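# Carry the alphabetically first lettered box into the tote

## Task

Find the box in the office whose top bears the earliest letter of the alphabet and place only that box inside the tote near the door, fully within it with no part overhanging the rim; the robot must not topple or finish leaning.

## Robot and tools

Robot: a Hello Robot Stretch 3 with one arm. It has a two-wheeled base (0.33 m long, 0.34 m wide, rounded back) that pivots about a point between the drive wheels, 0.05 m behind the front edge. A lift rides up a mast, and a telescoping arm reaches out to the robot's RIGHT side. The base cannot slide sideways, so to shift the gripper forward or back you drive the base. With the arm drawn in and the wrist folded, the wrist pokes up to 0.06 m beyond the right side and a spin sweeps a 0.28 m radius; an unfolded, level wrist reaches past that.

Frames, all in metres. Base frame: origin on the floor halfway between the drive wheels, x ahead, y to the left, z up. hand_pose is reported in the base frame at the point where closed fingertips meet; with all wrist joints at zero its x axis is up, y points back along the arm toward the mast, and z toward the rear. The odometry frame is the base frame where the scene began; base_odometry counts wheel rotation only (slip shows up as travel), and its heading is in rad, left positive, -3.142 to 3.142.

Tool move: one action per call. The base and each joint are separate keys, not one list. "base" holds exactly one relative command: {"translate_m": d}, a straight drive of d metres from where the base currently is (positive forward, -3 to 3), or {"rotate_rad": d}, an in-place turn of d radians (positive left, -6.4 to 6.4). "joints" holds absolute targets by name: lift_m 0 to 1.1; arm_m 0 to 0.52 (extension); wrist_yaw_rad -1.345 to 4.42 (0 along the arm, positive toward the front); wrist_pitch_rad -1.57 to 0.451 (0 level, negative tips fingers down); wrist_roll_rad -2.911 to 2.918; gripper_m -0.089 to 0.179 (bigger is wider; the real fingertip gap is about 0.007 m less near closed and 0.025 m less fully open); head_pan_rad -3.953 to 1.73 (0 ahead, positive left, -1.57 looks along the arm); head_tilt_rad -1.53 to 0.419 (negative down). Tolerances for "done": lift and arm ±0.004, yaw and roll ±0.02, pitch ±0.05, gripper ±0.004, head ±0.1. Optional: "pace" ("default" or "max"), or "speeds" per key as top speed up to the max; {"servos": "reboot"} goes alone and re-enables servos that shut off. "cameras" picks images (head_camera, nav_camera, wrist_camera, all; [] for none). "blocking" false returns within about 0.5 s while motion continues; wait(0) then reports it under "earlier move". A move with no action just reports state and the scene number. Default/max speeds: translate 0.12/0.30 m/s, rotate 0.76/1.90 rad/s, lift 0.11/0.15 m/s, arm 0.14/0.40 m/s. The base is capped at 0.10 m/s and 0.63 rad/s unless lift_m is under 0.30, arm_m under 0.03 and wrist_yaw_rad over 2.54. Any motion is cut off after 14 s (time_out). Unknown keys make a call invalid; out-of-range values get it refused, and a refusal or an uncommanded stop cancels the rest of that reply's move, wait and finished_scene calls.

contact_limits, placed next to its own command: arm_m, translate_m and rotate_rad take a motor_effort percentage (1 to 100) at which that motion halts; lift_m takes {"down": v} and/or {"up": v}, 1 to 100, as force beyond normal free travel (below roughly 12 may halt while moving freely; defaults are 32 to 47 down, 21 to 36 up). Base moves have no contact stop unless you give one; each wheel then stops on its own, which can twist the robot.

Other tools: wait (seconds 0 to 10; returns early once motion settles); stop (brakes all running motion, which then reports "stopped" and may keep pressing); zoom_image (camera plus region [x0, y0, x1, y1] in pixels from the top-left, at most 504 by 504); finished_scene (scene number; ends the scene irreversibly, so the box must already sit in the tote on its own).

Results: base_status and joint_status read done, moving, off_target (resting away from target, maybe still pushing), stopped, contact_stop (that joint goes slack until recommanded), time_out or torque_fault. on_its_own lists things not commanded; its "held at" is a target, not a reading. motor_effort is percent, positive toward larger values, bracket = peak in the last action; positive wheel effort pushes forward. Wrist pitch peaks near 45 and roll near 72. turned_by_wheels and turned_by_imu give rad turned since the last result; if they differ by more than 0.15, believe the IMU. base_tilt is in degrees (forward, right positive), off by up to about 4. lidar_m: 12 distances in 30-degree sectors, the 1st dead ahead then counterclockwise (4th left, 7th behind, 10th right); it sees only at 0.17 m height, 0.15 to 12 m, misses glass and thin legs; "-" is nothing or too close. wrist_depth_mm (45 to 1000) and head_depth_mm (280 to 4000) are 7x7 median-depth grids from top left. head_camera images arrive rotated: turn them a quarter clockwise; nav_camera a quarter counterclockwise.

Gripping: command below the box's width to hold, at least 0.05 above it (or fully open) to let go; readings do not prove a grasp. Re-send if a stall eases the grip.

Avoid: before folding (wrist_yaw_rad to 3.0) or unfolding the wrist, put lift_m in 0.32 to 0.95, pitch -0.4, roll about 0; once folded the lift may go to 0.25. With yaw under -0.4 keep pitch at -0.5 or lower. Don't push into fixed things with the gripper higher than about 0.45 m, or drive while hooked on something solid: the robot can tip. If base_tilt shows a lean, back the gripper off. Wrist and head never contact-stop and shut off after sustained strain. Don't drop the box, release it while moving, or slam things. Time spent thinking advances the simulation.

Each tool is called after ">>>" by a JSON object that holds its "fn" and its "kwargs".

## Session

>>> {"fn": "move", "kwargs": {"joints": {"head_pan_rad": 0.0, "head_tilt_rad": -0.25}, "pace": "max", "cameras": ["nav_camera"]}}

>>> {"fn": "move", "kwargs": {"joints": {"head_pan_rad": -1.5, "head_tilt_rad": -0.25}, "pace": "max", "cameras": ["nav_camera"]}}

>>> {"fn": "move", "kwargs": {"joints": {"head_pan_rad": -3.0, "head_tilt_rad": -0.25}, "pace": "max", "cameras": ["nav_camera"]}}

>>> {"fn": "move", "kwargs": {"joints": {"head_pan_rad": 1.5, "head_tilt_rad": -0.25}, "pace": "max", "cameras": ["nav_camera"]}}

Scene clock: 0.67 s.
move: done
base_odometry: x=+0.000 y=+0.000 heading=+0.000
turned_by_wheels: +0.000
turned_by_imu: +0.000
base_tilt: forward=+0.9 right=+0.0
lidar_m: 1.38 2.07 1.11 0.87 0.86 0.91 1.36 1.08 1.14 0.89 0.88 0.94
head_depth_mm: 1264 1276 1297 1329 1357 1383 1418 / 1471 1503 1525 1560 1602 1650 1609 / 1762 1805 1851 1897 1978 1970 1666 / 1970 2064 2122 2250 2368 2129 1649 / 1893 1979 2074 2144 2268 2139 1627 / 1824 1907 1976 2085 2179 2123 1615 / 1764 1847 1909 1998 2103 2121 1651
base_status: not commanded
joint_positions: lift_m=+0.410 arm_m=+0.002 wrist_yaw_rad=+2.888 wrist_pitch_rad=-0.323 wrist_roll_rad=+0.000 gripper_m=+0.037 head_pan_rad=+0.000 head_tilt_rad=-0.247
joint_status: all done
measured_speeds: all 0
motor_effort: left_wheel=-0.2(0.5) right_wheel=+2.2(2.4) lift_m=+26.4(26.5) arm_m=-9.5(10.3) wrist_yaw_rad=+0.5(1.3) wrist_pitch_rad=+2.7(3.1) wrist_roll_rad=+0.9(1.1) gripper_m=-0.9(1.0) head_pan_rad=+1.2(1.2) head_tilt_rad=-1.5(2.2)
hand_pose: x=+0.0377 y=+0.0812 z=+0.4448 quat_wxyz=(+0.201, +0.706, +0.025, +0.678) (m; base frame)
wrist_depth_mm: - 712 - - - - - / 133 741 - - - - - / 140 175 - - - - - / 150 168 - - - - - / 161 172 966 923 914 912 930 / 720 183 128 689 735 738 738 / 619 193 615 622 594 623 631
pictures: nav_camera (sideways)
Images, in order (width x height): nav_camera 672x504.

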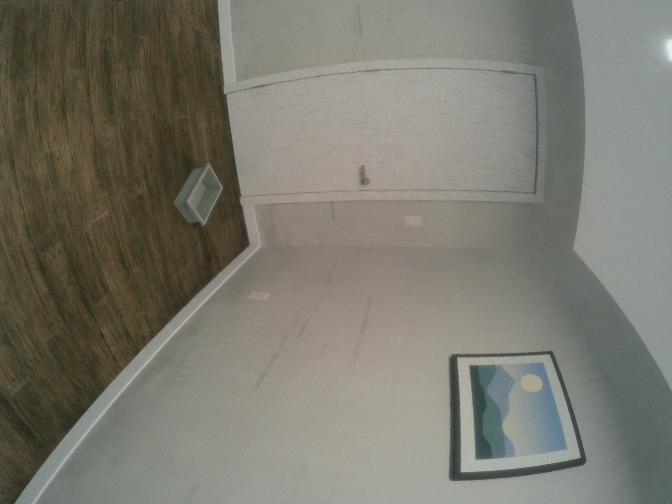

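Scene clock: 1.70 s.
move: done
base_odometry: x=+0.000 y=+0.000 heading=+0.000
turned_by_wheels: +0.000
turned_by_imu: +0.000
base_tilt: forward=+1.0 right=+0.0
lidar_m: 1.38 2.07 1.11 0.86 0.86 0.91 1.35 1.08 1.14 0.89 0.88 0.94
head_depth_mm: 875 924 973 1021 1092 1159 1235 / 844 887 936 987 1044 1109 1182 / 818 860 902 948 1001 1069 1125 / 794 829 872 910 967 1023 1082 / 769 801 842 880 928 976 1038 / 749 775 810 855 897 945 994 / 727 758 787 823 865 904 958
base_status: not commanded
joint_positions: lift_m=+0.410 arm_m=+0.002 wrist_yaw_rad=+2.888 wrist_pitch_rad=-0.323 wrist_roll_rad=+0.000 gripper_m=+0.037 head_pan_rad=-1.533 head_tilt_rad=-0.249
joint_status: all done
measured_speeds: all 0
motor_effort: left_wheel=-0.3(0.4) right_wheel=+2.1(2.6) lift_m=+26.0(26.6) arm_m=-12.4(12.7) wrist_yaw_rad=+1.0(1.1) wrist_pitch_rad=+2.6(3.2) wrist_roll_rad=+0.8(1.0) gripper_m=-0.3(1.4) head_pan_rad=+0.0(4.2) head_tilt_rad=-1.6(3.1)
hand_pose: x=+0.0377 y=+0.0812 z=+0.4448 quat_wxyz=(+0.201, +0.706, +0.025, +0.678) (m; base frame)
wrist_depth_mm: - 729 - - - - - / 133 737 - - - - - / 140 175 - - - - - / 150 167 - - - - - / 159 172 946 928 912 925 938 / 711 182 128 683 721 744 756 / 624 192 598 622 591 617 627
pictures: nav_camera (sideways)
Images, in order (width x height): nav_camera 672x504.

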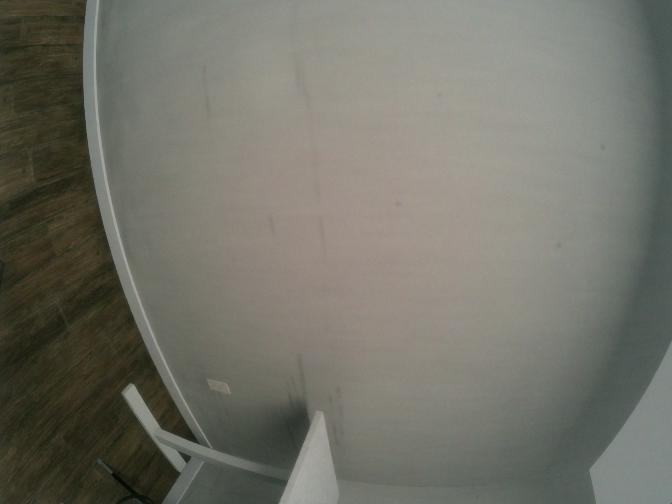

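Scene clock: 2.73 s.
move: done
base_odometry: x=+0.000 y=+0.000 heading=+0.000
turned_by_wheels: +0.000
turned_by_imu: +0.000
base_tilt: forward=+0.9 right=-0.3
lidar_m: 1.39 2.07 1.11 0.86 0.86 0.91 1.35 1.08 1.14 0.89 0.88 0.94
head_depth_mm: 1433 1441 1458 1426 1465 1539 1536 / 1610 1662 1735 1438 1671 1792 1684 / 1579 1654 1724 1427 1876 1943 1592 / 1540 1589 1670 1342 1859 1932 1661 / 1505 1561 1628 1385 1795 1901 1659 / 1463 1519 1580 1383 1745 1795 1556 / 1425 1484 1537 1366 1683 1271 1651
base_status: not commanded
joint_positions: lift_m=+0.410 arm_m=+0.002 wrist_yaw_rad=+2.888 wrist_pitch_rad=-0.323 wrist_roll_rad=+0.000 gripper_m=+0.037 head_pan_rad=-3.049 head_tilt_rad=-0.249
joint_status: all done
measured_speeds: all 0
motor_effort: left_wheel=-0.3(0.5) right_wheel=+2.0(2.4) lift_m=+26.5(26.9) arm_m=-15.7(15.7) wrist_yaw_rad=+0.7(1.4) wrist_pitch_rad=+3.0(3.1) wrist_roll_rad=+0.9(1.1) gripper_m=+0.0(1.1) head_pan_rad=+2.8(5.5) head_tilt_rad=-0.9(3.1)
hand_pose: x=+0.0377 y=+0.0812 z=+0.4448 quat_wxyz=(+0.201, +0.706, +0.025, +0.678) (m; base frame)
wrist_depth_mm: - 714 - - - - - / 133 744 - - - - - / 140 175 - - - - - / 149 167 - - - - - / 161 173 955 925 912 930 910 / 712 183 127 684 721 766 744 / 622 193 604 627 583 629 628
pictures: nav_camera (sideways)
Images, in order (width x height): nav_camera 672x504.

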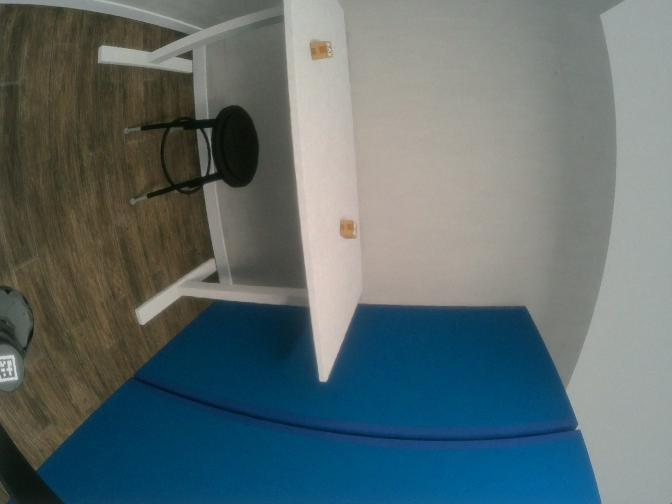

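Scene clock: 6.07 s.
move: done
base_odometry: x=+0.000 y=+0.000 heading=+0.000
turned_by_wheels: +0.000
turned_by_imu: +0.001
base_tilt: forward=+1.0 right=-0.2
lidar_m: 1.38 2.07 1.11 0.86 0.86 0.91 1.35 1.08 1.14 0.89 0.88 0.94
head_depth_mm: 921 971 1030 1088 1156 1235 1322 / 881 924 975 1026 1096 1164 1238 / 835 880 928 972 1029 1098 1166 / 807 844 888 929 979 1035 1099 / 774 808 847 892 938 986 1043 / 758 783 821 862 896 942 999 / 717 748 779 816 854 896 941
base_status: not commanded
joint_positions: lift_m=+0.410 arm_m=+0.002 wrist_yaw_rad=+2.888 wrist_pitch_rad=-0.323 wrist_roll_rad=+0.000 gripper_m=+0.037 head_pan_rad=+1.516 head_tilt_rad=-0.250
joint_status: all done
measured_speeds: translate_m=+0.000 rotate_rad=+0.000 lift_m=+0.000 arm_m=+0.000 wrist_yaw_rad=+0.000 wrist_pitch_rad=+0.000 wrist_roll_rad=+0.000 head_pan_rad=-0.024 head_tilt_rad=+0.000
motor_effort: left_wheel=-0.3(0.5) right_wheel=+1.8(2.5) lift_m=+27.2(27.5) arm_m=-23.4(23.6) wrist_yaw_rad=+0.9(1.4) wrist_pitch_rad=+2.8(3.2) wrist_roll_rad=+0.9(1.0) gripper_m=+0.4(1.6) head_pan_rad=-2.9(5.7) head_tilt_rad=-1.3(3.3)
hand_pose: x=+0.0377 y=+0.0812 z=+0.4448 quat_wxyz=(+0.201, +0.706, +0.025, +0.678) (m; base frame)
wrist_depth_mm: - 707 - - - - - / 133 747 - - - - - / 140 175 - - - - - / 149 168 - - - - - / 160 172 943 917 934 911 903 / 726 182 128 694 732 735 753 / 628 192 601 636 593 629 633
pictures: nav_camera (sideways)
Images, in order (width x height): nav_camera 672x504.

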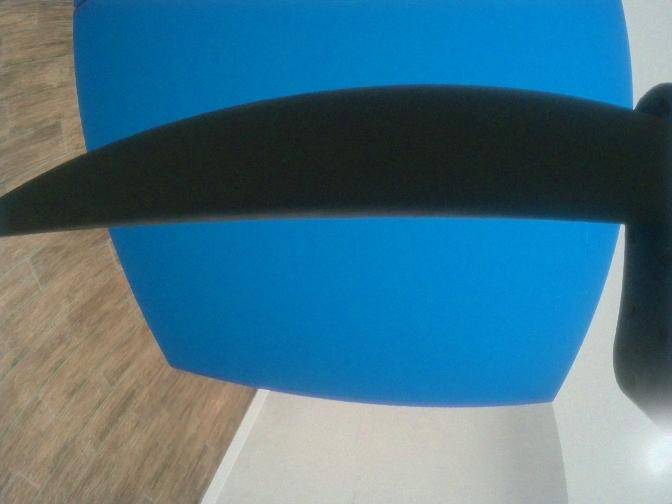

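>>> {"fn": "move", "kwargs": {"joints": {"head_pan_rad": -2.45, "head_tilt_rad": -0.35}, "pace": "max", "cameras": ["head_camera"]}}

>>> {"fn": "move", "kwargs": {"joints": {"head_pan_rad": -3.05, "head_tilt_rad": -0.35}, "pace": "max", "cameras": ["head_camera"]}}

Scene clock: 30.33 s.
move: done
base_odometry: x=+0.000 y=+0.000 heading=+0.000
turned_by_wheels: +0.000
turned_by_imu: +0.001
base_tilt: forward=+0.9 right=-0.1
lidar_m: 1.39 2.07 1.11 0.86 0.86 0.91 1.35 1.08 1.14 0.89 0.88 0.94
head_depth_mm: 1400 1473 1555 1025 1692 1624 1473 / 1435 1519 1583 1096 1431 1736 1514 / 1471 1555 1627 1084 1853 1758 1454 / 1524 1606 1687 1093 1962 1858 1498 / 1568 1650 1714 1164 1983 1742 1507 / 1557 1653 1664 1261 1826 1801 1453 / 1342 1377 1438 1401 1575 1635 1491
base_status: not commanded
joint_positions: lift_m=+0.410 arm_m=+0.002 wrist_yaw_rad=+2.888 wrist_pitch_rad=-0.323 wrist_roll_rad=+0.000 gripper_m=+0.037 head_pan_rad=-2.466 head_tilt_rad=-0.352
joint_status: all done
measured_speeds: translate_m=+0.000 rotate_rad=+0.000 lift_m=+0.000 arm_m=+0.000 wrist_yaw_rad=+0.000 wrist_pitch_rad=+0.000 wrist_roll_rad=+0.000 head_pan_rad=+0.024 head_tilt_rad=+0.000
motor_effort: left_wheel=-0.3(0.5) right_wheel=+1.9(2.7) lift_m=+28.5(28.6) arm_m=-22.9(23.5) wrist_yaw_rad=+0.8(1.3) wrist_pitch_rad=+2.9(3.1) wrist_roll_rad=+0.8(1.2) gripper_m=-0.7(1.2) head_pan_rad=+3.2(5.1) head_tilt_rad=+1.0(3.7)
hand_pose: x=+0.0377 y=+0.0812 z=+0.4448 quat_wxyz=(+0.201, +0.706, +0.025, +0.678) (m; base frame)
wrist_depth_mm: - 716 - - - - - / 133 738 - - - - - / 140 174 - - - - - / 149 167 - - - - - / 160 172 979 912 919 933 924 / 713 182 128 691 719 756 736 / 634 192 605 624 582 630 623
pictures: head_camera (sideways)
Images, in order (width x height): head_camera 896x504.

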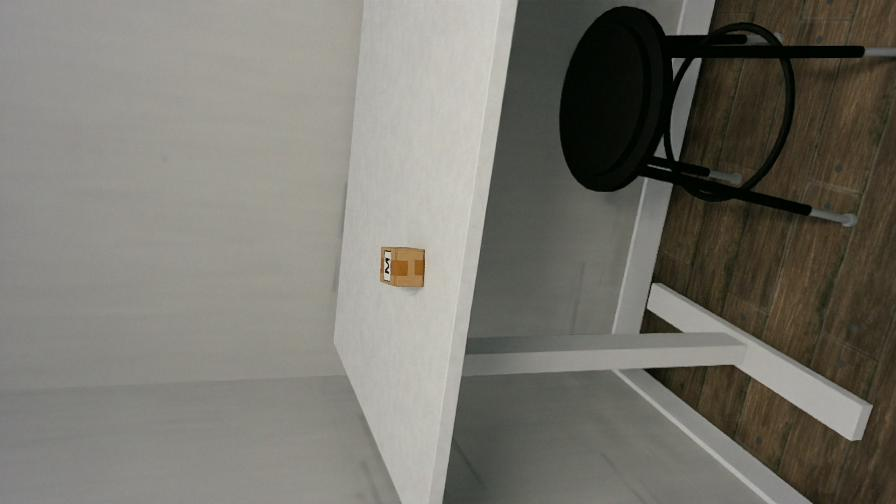

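Scene clock: 31.13 s.
move: done
base_odometry: x=+0.000 y=+0.000 heading=+0.000
turned_by_wheels: +0.000
turned_by_imu: +0.000
base_tilt: forward=+1.1 right=-0.1
lidar_m: 1.38 2.07 1.11 0.87 0.86 0.92 1.35 1.08 1.14 0.89 0.88 0.94
head_depth_mm: 1367 1394 1433 1369 1503 1558 1479 / 1562 1640 1661 1190 1818 1823 1480 / 1539 1656 1719 1177 1982 1685 1494 / 1499 1599 1684 1176 1975 1859 1501 / 1470 1560 1608 1079 1917 1847 1494 / 1434 1522 1583 1069 1807 1738 1457 / 1406 1475 1550 1053 1391 1732 1450
base_status: not commanded
joint_positions: lift_m=+0.410 arm_m=+0.002 wrist_yaw_rad=+2.888 wrist_pitch_rad=-0.323 wrist_roll_rad=+0.000 gripper_m=+0.037 head_pan_rad=-3.066 head_tilt_rad=-0.352
joint_status: all done
measured_speeds: all 0
motor_effort: left_wheel=-0.3(0.4) right_wheel=+1.8(2.3) lift_m=+28.6(28.8) arm_m=-22.6(23.3) wrist_yaw_rad=+1.2(1.2) wrist_pitch_rad=+2.6(3.0) wrist_roll_rad=+0.9(1.1) gripper_m=+0.0(1.0) head_pan_rad=-0.7(4.9) head_tilt_rad=+1.4(2.0)
hand_pose: x=+0.0377 y=+0.0812 z=+0.4448 quat_wxyz=(+0.201, +0.706, +0.025, +0.678) (m; base frame)
wrist_depth_mm: - 709 - - - - - / 133 737 - - - - - / 140 175 - - - - - / 150 168 - - - - - / 160 172 984 924 933 896 907 / 705 182 127 687 715 745 755 / 625 193 601 621 590 623 636
pictures: head_camera (sideways)
Images, in order (width x height): head_camera 896x504.

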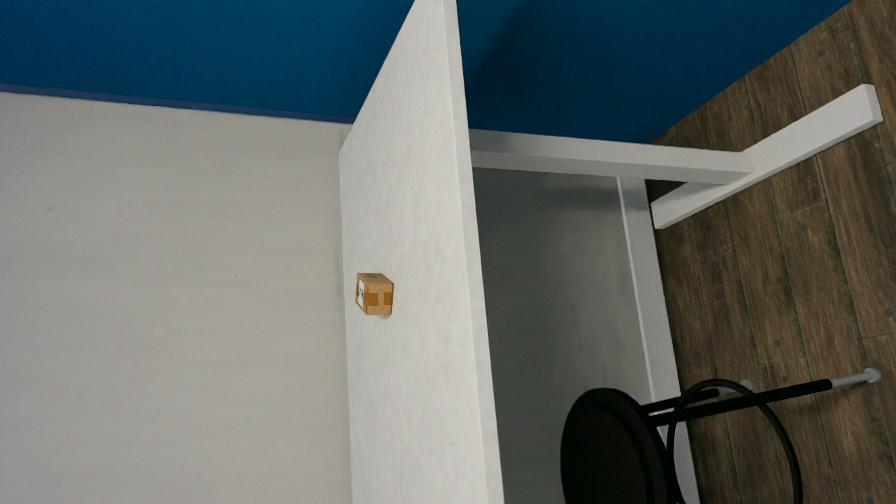

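>>> {"fn": "zoom_image", "kwargs": {"camera": "head_camera", "region": [335, 255, 415, 335]}}

>>> {"fn": "move", "kwargs": {"base": {"rotate_rad": 0.419}, "joints": {"head_pan_rad": 0.0, "head_tilt_rad": -0.3, "lift_m": 0.28}, "pace": "max", "cameras": ["nav_camera"]}}

Scaled by 6.300 from the camera's 896x504 image, which has a finer 1280x720 frame.

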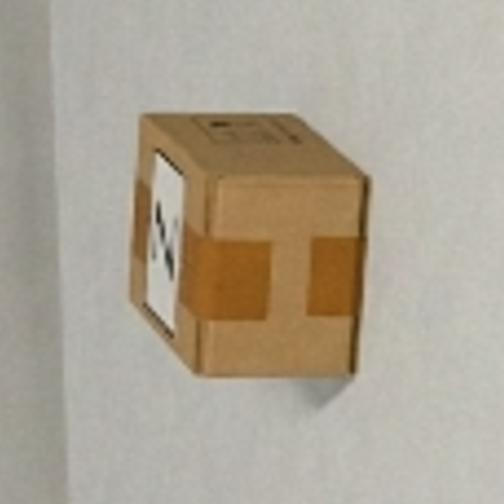

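Scene clock: 36.33 s.
move: done
base_odometry: x=+0.000 y=+0.000 heading=+0.419
turned_by_wheels: +0.419
turned_by_imu: +0.418
base_tilt: forward=+1.0 right=-0.1
lidar_m: 2.07 1.23 0.89 0.85 0.88 1.20 1.08 1.26 0.91 0.88 0.91 1.23
head_depth_mm: 1773 1842 1955 2091 2239 2002 1597 / 1766 1852 1982 2103 2193 1874 1572 / 1794 1876 1992 2118 2225 1984 1583 / 1801 1901 2014 2122 2275 1972 1580 / 1827 1920 2055 2145 2284 1981 1548 / 1846 1929 2061 2197 2343 1970 1564 / 1845 1937 2069 2197 2350 1952 1558
base_status: done
joint_positions: lift_m=+0.280 arm_m=+0.002 wrist_yaw_rad=+2.888 wrist_pitch_rad=-0.324 wrist_roll_rad=+0.000 gripper_m=+0.037 head_pan_rad=+0.016 head_tilt_rad=-0.300
joint_status: all done
measured_speeds: translate_m=+0.000 rotate_rad=+0.000 lift_m=+0.000 arm_m=+0.000 wrist_yaw_rad=+0.000 wrist_pitch_rad=+0.000 wrist_roll_rad=+0.000 head_pan_rad=-0.024 head_tilt_rad=+0.000
motor_effort: left_wheel=-8.9(15.0) right_wheel=+8.2(14.3) lift_m=+21.0(24.8) arm_m=-20.6(23.4) wrist_yaw_rad=+0.8(1.2) wrist_pitch_rad=+3.2(3.3) wrist_roll_rad=+0.8(1.1) gripper_m=-0.6(1.3) head_pan_rad=-2.8(4.7) head_tilt_rad=+4.7(7.8)
hand_pose: x=+0.0376 y=+0.0810 z=+0.3143 quat_wxyz=(+0.202, +0.706, +0.025, +0.678) (m; base frame)
wrist_depth_mm: - 139 - 811 - - - / 133 - - 877 - - - / 140 155 - 932 - - - / 150 165 866 941 930 916 942 / 166 172 744 705 715 712 714 / 548 182 127 532 555 578 571 / 472 193 294 486 466 482 481
pictures: nav_camera (sideways)
Images, in order (width x height): nav_camera 672x504.

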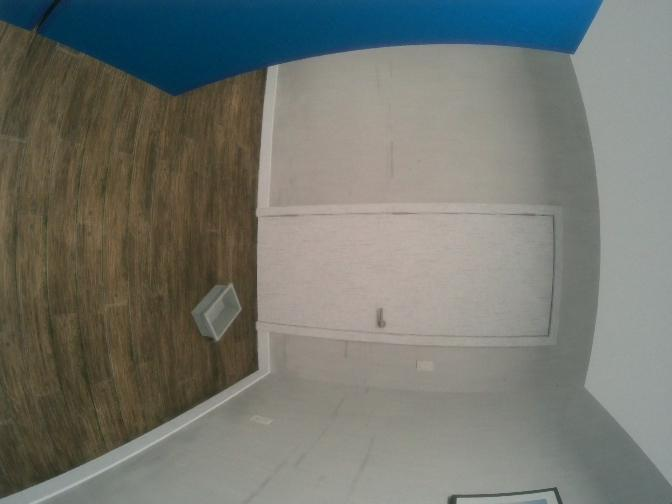

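>>> {"fn": "move", "kwargs": {"base": {"rotate_rad": 0.279}, "pace": "max", "cameras": []}}

>>> {"fn": "move", "kwargs": {"base": {"translate_m": 1.6}, "joints": {"head_pan_rad": 1.29, "head_tilt_rad": -0.25}, "pace": "max", "cameras": ["nav_camera", "head_camera"]}}

Scene clock: 47.60 s.
move: done
base_odometry: x=+0.000 y=+0.000 heading=+0.697
turned_by_wheels: +0.279
turned_by_imu: +0.278
base_tilt: forward=+0.9 right=-0.2
lidar_m: 2.07 0.99 0.85 0.85 0.99 1.08 1.36 1.01 0.88 0.88 1.02 1.78
head_depth_mm: 1745 1821 1905 2007 2127 1977 1579 / 1806 1880 1962 2063 2205 2010 1587 / 1883 1965 2062 2172 2327 1992 1588 / 1913 2038 2125 2272 2405 2007 1571 / 1988 2081 2208 2332 2468 1970 1565 / 2024 2166 2287 2432 2544 1978 1585 / 2119 2223 2370 2497 2428 1553 1518
base_status: done
joint_positions: lift_m=+0.280 arm_m=+0.002 wrist_yaw_rad=+2.888 wrist_pitch_rad=-0.324 wrist_roll_rad=+0.000 gripper_m=+0.037 head_pan_rad=+0.000 head_tilt_rad=-0.299
joint_status: not commanded
measured_speeds: all 0
motor_effort: left_wheel=-7.3(17.0) right_wheel=+7.2(15.0) lift_m=+22.2(22.2) arm_m=-16.1(16.6) wrist_yaw_rad=+1.1(1.1) wrist_pitch_rad=+3.2(3.6) wrist_roll_rad=+0.8(1.1) gripper_m=-1.0(1.6) head_pan_rad=-3.8(4.2) head_tilt_rad=+3.8(4.5)
hand_pose: x=+0.0376 y=+0.0810 z=+0.3143 quat_wxyz=(+0.202, +0.706, +0.025, +0.678) (m; base frame)
wrist_depth_mm: - 139 - - 786 - - / 133 - - - 826 - - / 140 154 - - 879 - - / 150 165 881 886 938 891 901 / 167 171 731 717 705 705 697 / 550 183 127 533 547 578 568 / 478 192 293 481 462 485 482
pictures: none
No camera images: "cameras" was empty.

Scene clock: 54.33 s.
move: done
base_odometry: x=+1.227 y=+1.027 heading=+0.697
turned_by_wheels: +0.000
turned_by_imu: -0.001
base_tilt: forward=+1.0 right=-0.2
lidar_m: 0.56 0.64 1.12 0.81 0.71 0.88 2.60 1.50 1.29 1.05 0.62 0.53
head_depth_mm: 2115 2066 2009 1952 1932 1912 1650 / 3089 3160 3263 3195 2757 2154 1667 / 3094 3186 3410 3589 3030 2141 1645 / 3162 3258 3402 3563 2954 2151 1652 / 3090 3264 3438 3552 2979 2130 1651 / 3124 3216 3407 3568 2984 2102 1657 / 3138 3303 3450 3611 3000 2115 1640
base_status: done
joint_positions: lift_m=+0.280 arm_m=+0.002 wrist_yaw_rad=+2.888 wrist_pitch_rad=-0.324 wrist_roll_rad=+0.000 gripper_m=+0.037 head_pan_rad=+1.290 head_tilt_rad=-0.249
joint_status: all done
measured_speeds: all 0
motor_effort: left_wheel=+7.0(13.5) right_wheel=+1.5(15.2) lift_m=+29.0(30.1) arm_m=-12.9(15.8) wrist_yaw_rad=+1.1(1.5) wrist_pitch_rad=+2.9(3.5) wrist_roll_rad=+0.9(1.1) gripper_m=-0.4(1.4) head_pan_rad=-1.8(5.0) head_tilt_rad=+2.0(6.2)
hand_pose: x=+0.0376 y=+0.0810 z=+0.3143 quat_wxyz=(+0.202, +0.706, +0.025, +0.678) (m; base frame)
wrist_depth_mm: - 152 - - - - - / 133 159 - - - - - / 140 156 - - - - - / 150 165 925 926 915 950 - / 161 172 752 712 716 716 652 / 551 182 128 540 552 567 573 / 476 194 296 480 467 481 481
pictures: head_camera (sideways), nav_camera (sideways)
Images, in order (width x height): head_camera 896x504, nav_camera 672x504.

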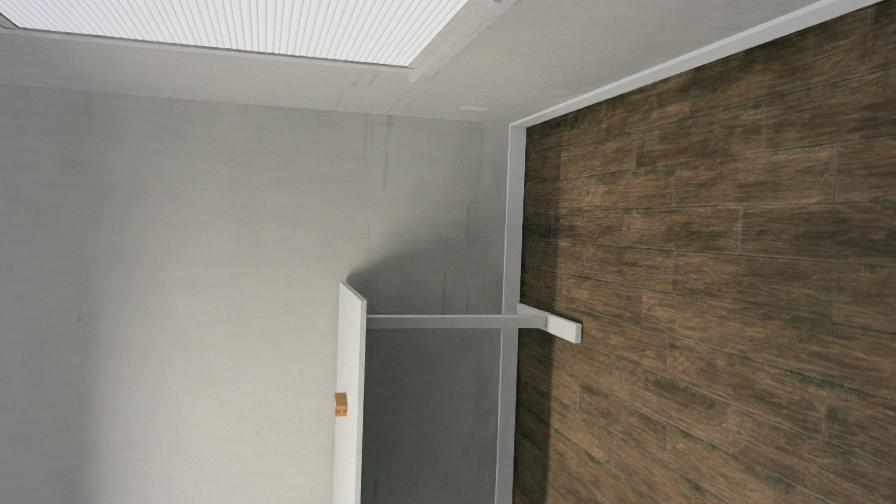

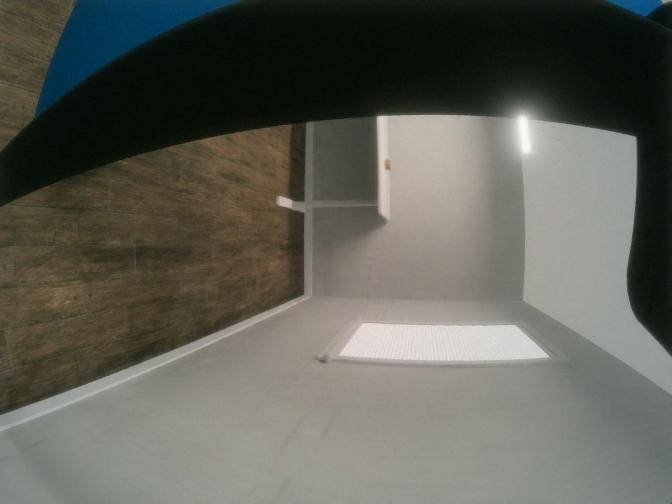

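>>> {"fn": "move", "kwargs": {"base": {"rotate_rad": 1.294}, "joints": {"head_pan_rad": 0.3, "head_tilt_rad": -0.25}, "pace": "max", "cameras": []}}

>>> {"fn": "move", "kwargs": {"base": {"translate_m": 1.1}, "joints": {"head_pan_rad": 0.5, "head_tilt_rad": -0.25}, "pace": "max", "cameras": ["nav_camera", "head_camera"]}}

>>> {"fn": "move", "kwargs": {"joints": {"head_pan_rad": 1.6, "head_tilt_rad": -0.25}, "pace": "max", "cameras": ["nav_camera", "head_camera"]}}

Scene clock: 61.20 s.
move: done
base_odometry: x=+1.227 y=+1.027 heading=+1.991
turned_by_wheels: +1.294
turned_by_imu: +1.289
base_tilt: forward=+1.0 right=-0.2
lidar_m: 1.96 0.60 0.61 1.55 1.89 1.35 1.29 0.78 0.56 0.53 0.57 0.77
head_depth_mm: 2961 3086 3191 3385 3061 2168 1682 / 3029 3136 3244 3435 3105 2122 1663 / 3179 3339 3422 3647 2964 2144 1657 / 3232 3363 3547 3746 2987 2135 1648 / 3381 3445 3355 3791 2683 1963 1541 / 713 744 769 801 831 867 912 / 611 627 646 666 688 715 744
base_status: done
joint_positions: lift_m=+0.280 arm_m=+0.002 wrist_yaw_rad=+2.888 wrist_pitch_rad=-0.324 wrist_roll_rad=+0.000 gripper_m=+0.037 head_pan_rad=+0.287 head_tilt_rad=-0.249
joint_status: all done
measured_speeds: translate_m=+0.000 rotate_rad=+0.000 lift_m=+0.000 arm_m=+0.000 wrist_yaw_rad=+0.000 wrist_pitch_rad=+0.000 wrist_roll_rad=+0.000 head_pan_rad=+0.024 head_tilt_rad=+0.000
motor_effort: left_wheel=-9.4(16.4) right_wheel=+8.9(17.0) lift_m=+22.4(24.8) arm_m=-22.5(22.5) wrist_yaw_rad=+1.0(1.3) wrist_pitch_rad=+3.0(3.5) wrist_roll_rad=+0.8(1.1) gripper_m=+0.1(1.2) head_pan_rad=+3.7(5.7) head_tilt_rad=+2.1(4.0)
hand_pose: x=+0.0376 y=+0.0810 z=+0.3143 quat_wxyz=(+0.202, +0.706, +0.025, +0.678) (m; base frame)
wrist_depth_mm: - - - - - 502 524 / 133 - - - - 530 - / 141 - - - - - - / 149 169 907 900 863 - - / 166 172 750 719 703 659 724 / 550 183 128 529 557 577 577 / 478 193 295 475 465 487 486
pictures: none
No camera images: "cameras" was empty.

Scene clock: 66.23 s.
move: done
base_odometry: x=+0.778 y=+2.032 heading=+1.991
turned_by_wheels: +0.000
turned_by_imu: -0.001
base_tilt: forward=+1.2 right=-0.1
lidar_m: 1.84 1.97 3.09 1.32 0.53 0.60 2.33 0.77 0.55 0.53 0.54 0.73
head_depth_mm: 2091 2180 2255 1929 2396 2067 1677 / 2211 2283 2364 2415 2588 2142 1671 / 2337 2393 2514 2661 2713 2146 1640 / 2447 2572 2653 2757 2822 2147 1650 / 2588 2711 2766 2994 2991 2127 1659 / 2731 2875 2972 3186 2741 2091 1650 / 2956 3154 3178 3477 2914 2091 1648
base_status: done
joint_positions: lift_m=+0.280 arm_m=+0.002 wrist_yaw_rad=+2.888 wrist_pitch_rad=-0.324 wrist_roll_rad=+0.000 gripper_m=+0.037 head_pan_rad=+0.500 head_tilt_rad=-0.249
joint_status: all done
measured_speeds: all 0
motor_effort: left_wheel=+5.5(15.0) right_wheel=+1.1(14.9) lift_m=+23.0(23.0) arm_m=-22.2(23.7) wrist_yaw_rad=+0.9(1.3) wrist_pitch_rad=+3.0(3.4) wrist_roll_rad=+0.7(1.1) gripper_m=-0.5(1.3) head_pan_rad=+2.1(4.3) head_tilt_rad=-0.3(2.2)
hand_pose: x=+0.0376 y=+0.0810 z=+0.3143 quat_wxyz=(+0.202, +0.706, +0.025, +0.678) (m; base frame)
wrist_depth_mm: - - - - - - - / 133 - - - - - - / 140 - - - - - - / 150 168 914 936 929 922 949 / 442 173 746 705 709 714 712 / 493 182 128 523 553 578 575 / 475 193 292 483 461 486 488
pictures: head_camera (sideways), nav_camera (sideways)
Images, in order (width x height): head_camera 896x504, nav_camera 672x504.

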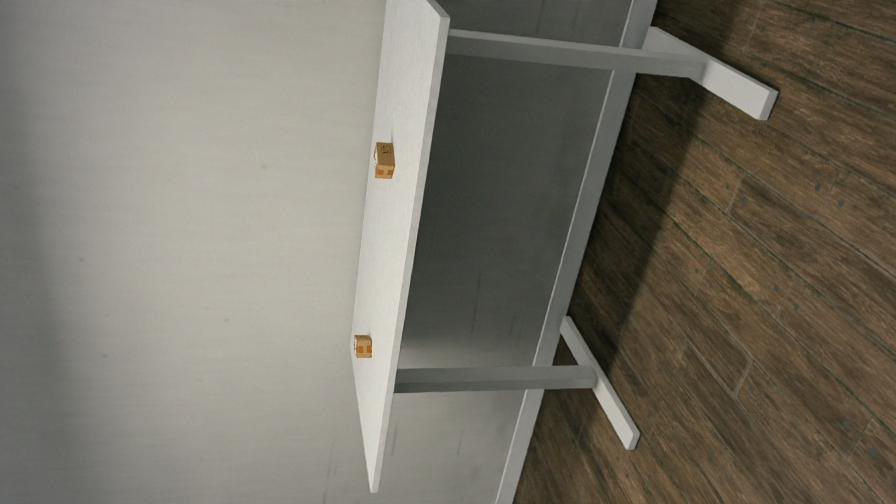

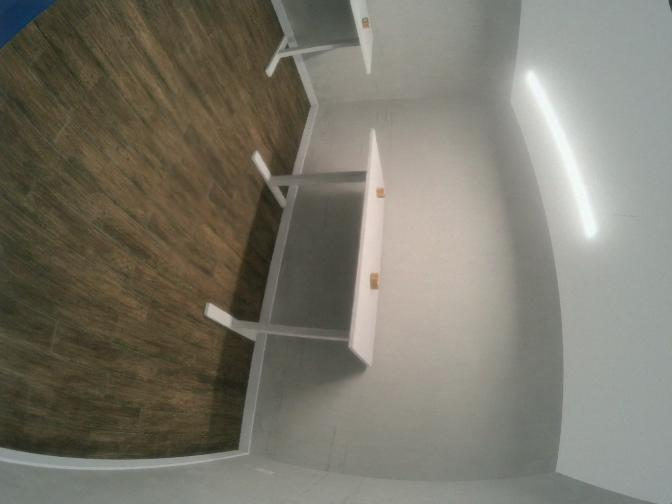

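Scene clock: 67.17 s.
move: done
base_odometry: x=+0.778 y=+2.032 heading=+1.991
turned_by_wheels: +0.000
turned_by_imu: +0.000
base_tilt: forward=+0.9 right=-0.2
lidar_m: 1.85 1.97 3.08 1.32 0.53 0.60 2.33 0.77 0.55 0.53 0.54 0.73
head_depth_mm: 2836 2959 3087 3215 3035 2135 1687 / 2827 2929 3091 3249 3000 2180 1680 / 2898 2975 3080 3249 2900 2133 1670 / 2047 2137 3079 3220 2739 2159 1656 / 1165 1218 1271 1313 1409 1429 1523 / 1158 1100 1275 1221 863 1250 977 / 559 1146 1290 1210 722 585 973
base_status: not commanded
joint_positions: lift_m=+0.280 arm_m=+0.002 wrist_yaw_rad=+2.888 wrist_pitch_rad=-0.324 wrist_roll_rad=+0.000 gripper_m=+0.037 head_pan_rad=+1.628 head_tilt_rad=-0.249
joint_status: all done
measured_speeds: all 0
motor_effort: left_wheel=+5.6(5.8) right_wheel=+0.9(1.4) lift_m=+24.3(24.5) arm_m=-21.8(22.1) wrist_yaw_rad=+1.0(1.2) wrist_pitch_rad=+3.1(3.5) wrist_roll_rad=+0.8(1.1) gripper_m=-0.2(0.9) head_pan_rad=-1.0(6.2) head_tilt_rad=+0.1(3.9)
hand_pose: x=+0.0376 y=+0.0810 z=+0.3143 quat_wxyz=(+0.202, +0.706, +0.025, +0.678) (m; base frame)
wrist_depth_mm: - - - - - - - / 133 - - - - - - / 140 - - - - - - / 150 169 898 930 942 910 926 / 440 172 732 689 705 705 718 / 487 183 127 534 554 577 573 / 476 193 294 479 463 483 486
pictures: head_camera (sideways), nav_camera (sideways)
Images, in order (width x height): head_camera 896x504, nav_camera 672x504.

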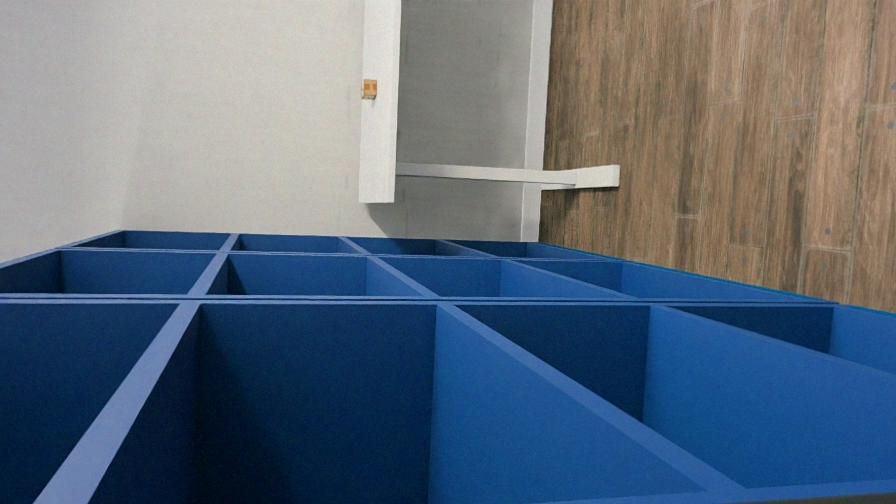

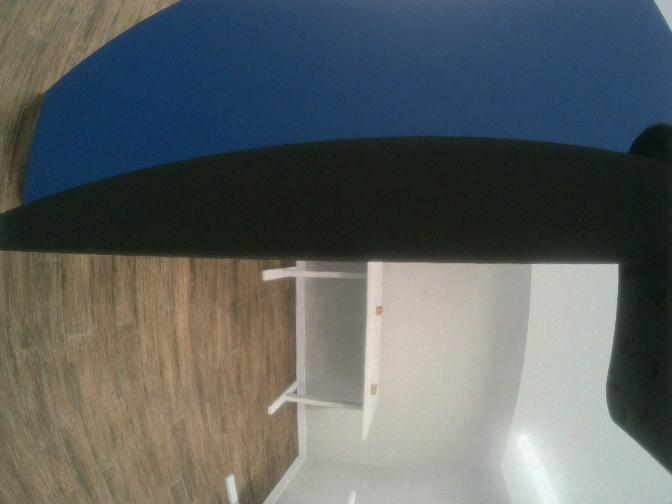

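>>> {"fn": "move", "kwargs": {"base": {"rotate_rad": 0.991}, "pace": "max", "cameras": []}}

>>> {"fn": "move", "kwargs": {"base": {"translate_m": 1.66}, "joints": {"head_pan_rad": 0.26, "head_tilt_rad": -0.32}, "pace": "max", "cameras": ["head_camera", "nav_camera"]}}

>>> {"fn": "move", "kwargs": {"joints": {"head_pan_rad": 1.02, "head_tilt_rad": -0.32}, "pace": "max", "cameras": ["head_camera"]}}

>>> {"fn": "move", "kwargs": {"joints": {"head_pan_rad": -0.99, "head_tilt_rad": -0.32}, "pace": "max", "cameras": ["head_camera"]}}

>>> {"fn": "move", "kwargs": {"joints": {"head_pan_rad": -1.57, "head_tilt_rad": -0.32}, "pace": "max", "cameras": ["head_camera"]}}

Scene clock: 89.63 s.
move: done
base_odometry: x=+0.778 y=+2.032 heading=+2.982
turned_by_wheels: +0.991
turned_by_imu: +0.988
base_tilt: forward=+0.9 right=-0.3
lidar_m: 2.55 1.33 0.48 0.56 2.38 0.83 0.56 0.53 0.54 0.69 1.52 1.96
head_depth_mm: 487 499 510 525 538 554 571 / 546 562 577 593 611 632 657 / 623 641 665 685 710 741 764 / 2460 2566 2705 2823 2860 2025 1552 / 2301 2410 2527 2675 2721 2097 1641 / 2185 2277 2376 2523 2604 2098 1656 / 2114 2176 2267 2381 2471 2130 1632
base_status: done
joint_positions: lift_m=+0.280 arm_m=+0.002 wrist_yaw_rad=+2.888 wrist_pitch_rad=-0.324 wrist_roll_rad=+0.000 gripper_m=+0.037 head_pan_rad=+1.600 head_tilt_rad=-0.250
joint_status: not commanded
measured_speeds: all 0
motor_effort: left_wheel=-9.0(16.5) right_wheel=+9.6(17.8) lift_m=+26.8(30.4) arm_m=-23.3(23.5) wrist_yaw_rad=+0.7(1.2) wrist_pitch_rad=+3.2(3.3) wrist_roll_rad=+0.9(1.1) gripper_m=-0.1(1.0) head_pan_rad=-2.1(3.9) head_tilt_rad=-1.2(2.1)
hand_pose: x=+0.0376 y=+0.0810 z=+0.3143 quat_wxyz=(+0.202, +0.706, +0.025, +0.678) (m; base frame)
wrist_depth_mm: - - - 512 475 - - / 133 - - 526 - - - / 141 - - - - - - / 149 169 862 - 570 936 922 / 167 172 744 650 647 708 712 / 551 183 128 534 560 574 577 / 477 194 297 482 470 489 482
pictures: none
No camera images: "cameras" was empty.

Scene clock: 96.57 s.
move: done
base_odometry: x=-0.861 y=+2.296 heading=+2.982
turned_by_wheels: +0.000
turned_by_imu: -0.001
base_tilt: forward=+0.8 right=+0.0
lidar_m: 1.84 1.49 1.64 1.47 1.15 1.45 2.00 1.87 1.90 1.30 1.42 1.03
head_depth_mm: 1863 2001 2112 2236 2353 1941 1549 / 1820 1930 2061 2204 2332 1936 1550 / 1759 1867 1970 2091 2263 1937 1548 / 1709 1812 1933 1457 2156 1860 1517 / 1654 1775 1855 1454 2101 1868 1545 / 1621 1705 1805 1240 2037 1927 1533 / 1580 1655 1749 1300 1974 1912 1532
base_status: done
joint_positions: lift_m=+0.280 arm_m=+0.002 wrist_yaw_rad=+2.888 wrist_pitch_rad=-0.324 wrist_roll_rad=+0.000 gripper_m=+0.037 head_pan_rad=+0.260 head_tilt_rad=-0.321
joint_status: all done
measured_speeds: all 0
motor_effort: left_wheel=+6.0(15.6) right_wheel=+0.8(15.3) lift_m=+21.8(26.9) arm_m=-18.2(23.3) wrist_yaw_rad=+0.9(1.3) wrist_pitch_rad=+2.9(3.5) wrist_roll_rad=+1.1(1.2) gripper_m=-0.4(1.2) head_pan_rad=+3.2(6.0) head_tilt_rad=+2.5(3.1)
hand_pose: x=+0.0376 y=+0.0810 z=+0.3143 quat_wxyz=(+0.202, +0.706, +0.025, +0.678) (m; base frame)
wrist_depth_mm: - - - - - - - / 133 - - - - - - / 140 - - - - - - / 149 169 947 924 923 914 938 / 167 172 728 704 725 701 704 / 552 183 127 522 554 571 569 / 486 193 294 479 464 481 485
pictures: head_camera (sideways), nav_camera (sideways)
Images, in order (width x height): head_camera 896x504, nav_camera 672x504.

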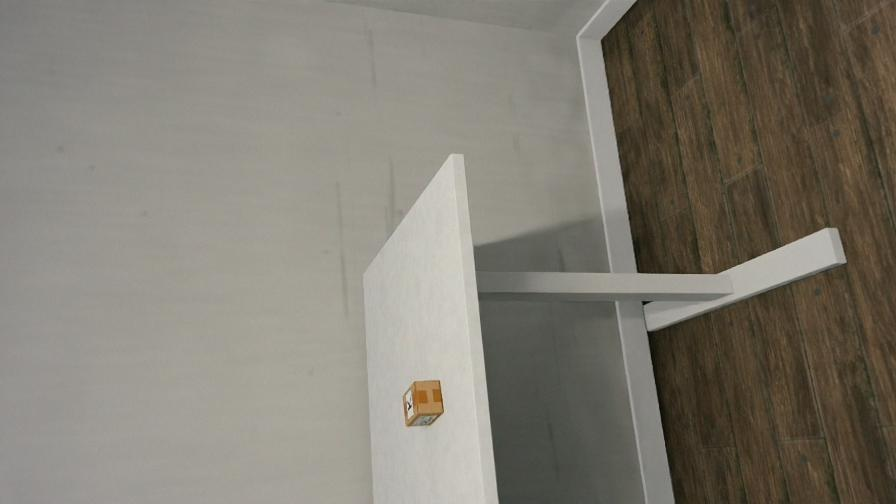

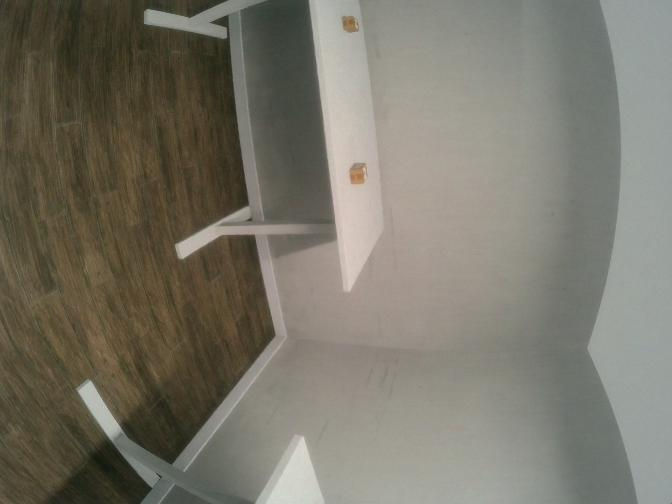

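Scene clock: 97.43 s.
move: done
base_odometry: x=-0.861 y=+2.296 heading=+2.982
turned_by_wheels: +0.000
turned_by_imu: +0.000
base_tilt: forward=+1.0 right=-0.1
lidar_m: 1.84 1.49 1.63 1.47 1.15 1.45 2.00 1.86 1.89 1.29 1.42 1.03
head_depth_mm: 1625 1689 1777 1261 1973 1944 1545 / 1688 1757 1874 1358 2079 1940 1545 / 1767 1847 1957 1471 2212 1956 1552 / 1850 1961 2046 1595 2265 1920 1540 / 1906 2032 2102 1605 2352 1856 1542 / 2004 2113 2217 2066 2421 1941 1524 / 1985 2024 2053 2183 2210 1820 1526
base_status: not commanded
joint_positions: lift_m=+0.280 arm_m=+0.002 wrist_yaw_rad=+2.888 wrist_pitch_rad=-0.324 wrist_roll_rad=+0.000 gripper_m=+0.037 head_pan_rad=+1.040 head_tilt_rad=-0.321
joint_status: all done
measured_speeds: all 0
motor_effort: left_wheel=+6.3(6.3) right_wheel=+0.6(1.1) lift_m=+21.7(22.0) arm_m=-17.8(18.5) wrist_yaw_rad=+0.6(1.3) wrist_pitch_rad=+2.8(3.2) wrist_roll_rad=+0.8(1.1) gripper_m=-0.4(1.2) head_pan_rad=+0.3(4.2) head_tilt_rad=+2.1(3.7)
hand_pose: x=+0.0376 y=+0.0810 z=+0.3143 quat_wxyz=(+0.202, +0.706, +0.025, +0.678) (m; base frame)
wrist_depth_mm: - - - - - - - / 133 - - - - - - / 140 - - - - - - / 150 169 909 936 926 936 924 / 166 171 753 725 702 709 707 / 550 182 128 534 561 575 572 / 483 193 296 486 462 486 484
pictures: head_camera (sideways)
Images, in order (width x height): head_camera 896x504.

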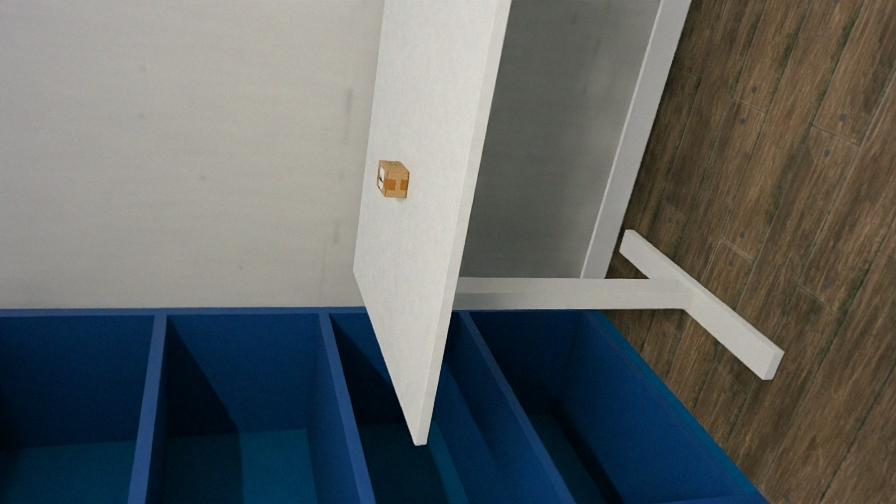

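Scene clock: 98.57 s.
move: done
base_odometry: x=-0.861 y=+2.296 heading=+2.982
turned_by_wheels: +0.000
turned_by_imu: +0.000
base_tilt: forward=+0.9 right=-0.1
lidar_m: 1.84 1.48 1.64 1.47 1.15 1.45 2.00 1.86 1.89 1.30 1.42 1.02
head_depth_mm: 1220 1296 1369 1113 759 1690 1555 / 1222 1293 1368 1106 755 1668 1548 / 1217 1285 1365 1099 751 1659 1551 / 1212 1277 1362 1086 749 1652 1544 / 1217 1281 1360 1090 748 1666 1535 / 1218 1286 1367 1074 741 1639 1521 / 1216 1279 1359 1072 736 1140 1244
base_status: not commanded
joint_positions: lift_m=+0.280 arm_m=+0.002 wrist_yaw_rad=+2.888 wrist_pitch_rad=-0.324 wrist_roll_rad=+0.000 gripper_m=+0.037 head_pan_rad=-1.024 head_tilt_rad=-0.321
joint_status: all done
measured_speeds: all 0
motor_effort: left_wheel=+6.0(6.3) right_wheel=+0.8(1.2) lift_m=+22.5(22.5) arm_m=-17.1(18.1) wrist_yaw_rad=+1.0(1.3) wrist_pitch_rad=+3.4(3.4) wrist_roll_rad=+1.0(1.1) gripper_m=+0.5(1.2) head_pan_rad=-0.6(4.7) head_tilt_rad=+3.1(4.1)
hand_pose: x=+0.0376 y=+0.0810 z=+0.3143 quat_wxyz=(+0.202, +0.706, +0.025, +0.678) (m; base frame)
wrist_depth_mm: - - - - - - - / 133 - - - - - - / 140 - - - - - - / 149 169 914 911 934 923 947 / 166 171 758 707 708 703 702 / 547 183 128 535 558 575 573 / 481 194 293 477 470 485 487
pictures: head_camera (sideways)
Images, in order (width x height): head_camera 896x504.

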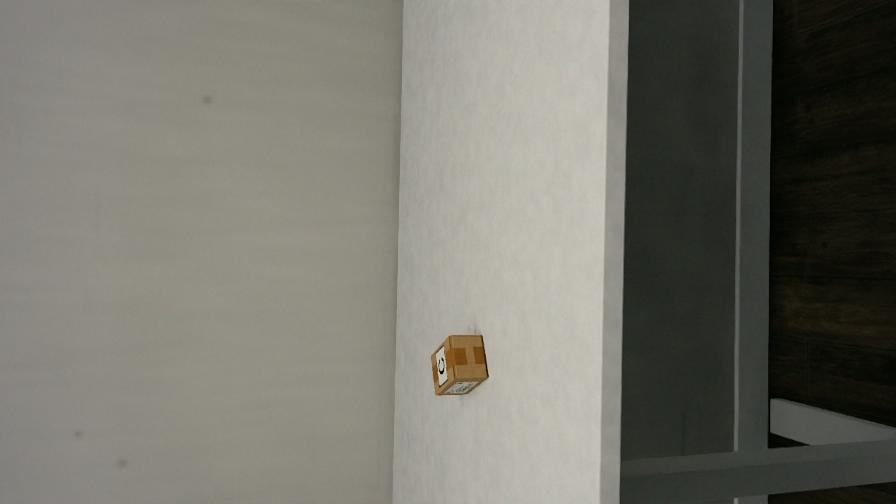

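Scene clock: 99.37 s.
move: done
base_odometry: x=-0.861 y=+2.296 heading=+2.982
turned_by_wheels: +0.000
turned_by_imu: +0.000
base_tilt: forward=+1.0 right=-0.1
lidar_m: 1.84 1.49 1.64 1.47 1.15 1.44 2.00 1.86 1.90 1.30 1.42 1.02
head_depth_mm: 1800 1942 2087 1217 2339 1965 1566 / 1676 1800 1928 1110 2270 1957 1556 / 1575 1676 1780 1102 1434 1583 1530 / 1479 1558 1642 1101 1863 1903 1541 / 1386 1454 1538 1058 833 1813 1528 / 1297 1376 1456 1081 786 1727 1525 / 1233 1306 1372 1071 738 1622 1530
base_status: not commanded
joint_positions: lift_m=+0.280 arm_m=+0.002 wrist_yaw_rad=+2.888 wrist_pitch_rad=-0.324 wrist_roll_rad=+0.000 gripper_m=+0.037 head_pan_rad=-1.601 head_tilt_rad=-0.321
joint_status: all done
measured_speeds: all 0
motor_effort: left_wheel=+6.3(6.4) right_wheel=+0.9(1.3) lift_m=+23.0(23.0) arm_m=-16.7(17.4) wrist_yaw_rad=+0.9(1.2) wrist_pitch_rad=+3.1(3.3) wrist_roll_rad=+0.8(1.0) gripper_m=-0.6(1.6) head_pan_rad=-0.1(5.8) head_tilt_rad=+3.6(4.4)
hand_pose: x=+0.0376 y=+0.0810 z=+0.3143 quat_wxyz=(+0.202, +0.706, +0.025, +0.678) (m; base frame)
wrist_depth_mm: - - - - - - - / 133 - - - - - - / 140 - - - - - - / 150 169 917 940 930 920 918 / 167 172 745 710 716 717 716 / 552 183 127 533 551 576 570 / 475 193 294 481 463 479 478
pictures: head_camera (sideways)
Images, in order (width x height): head_camera 896x504.

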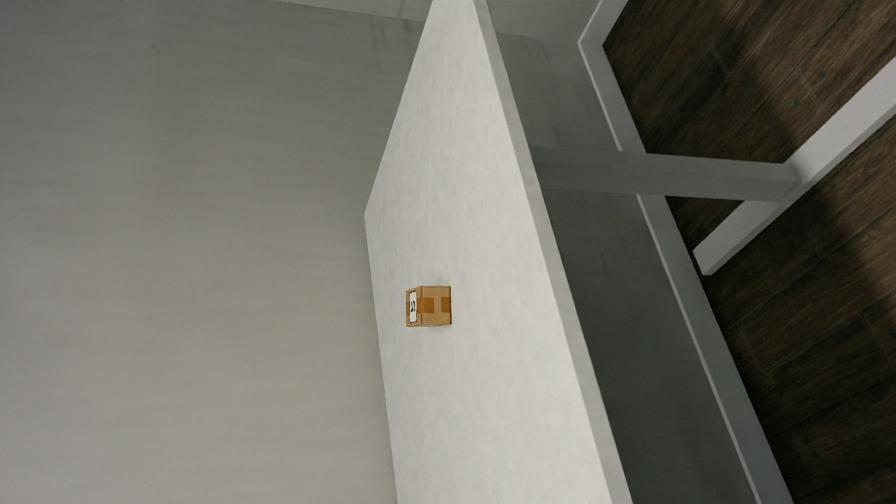

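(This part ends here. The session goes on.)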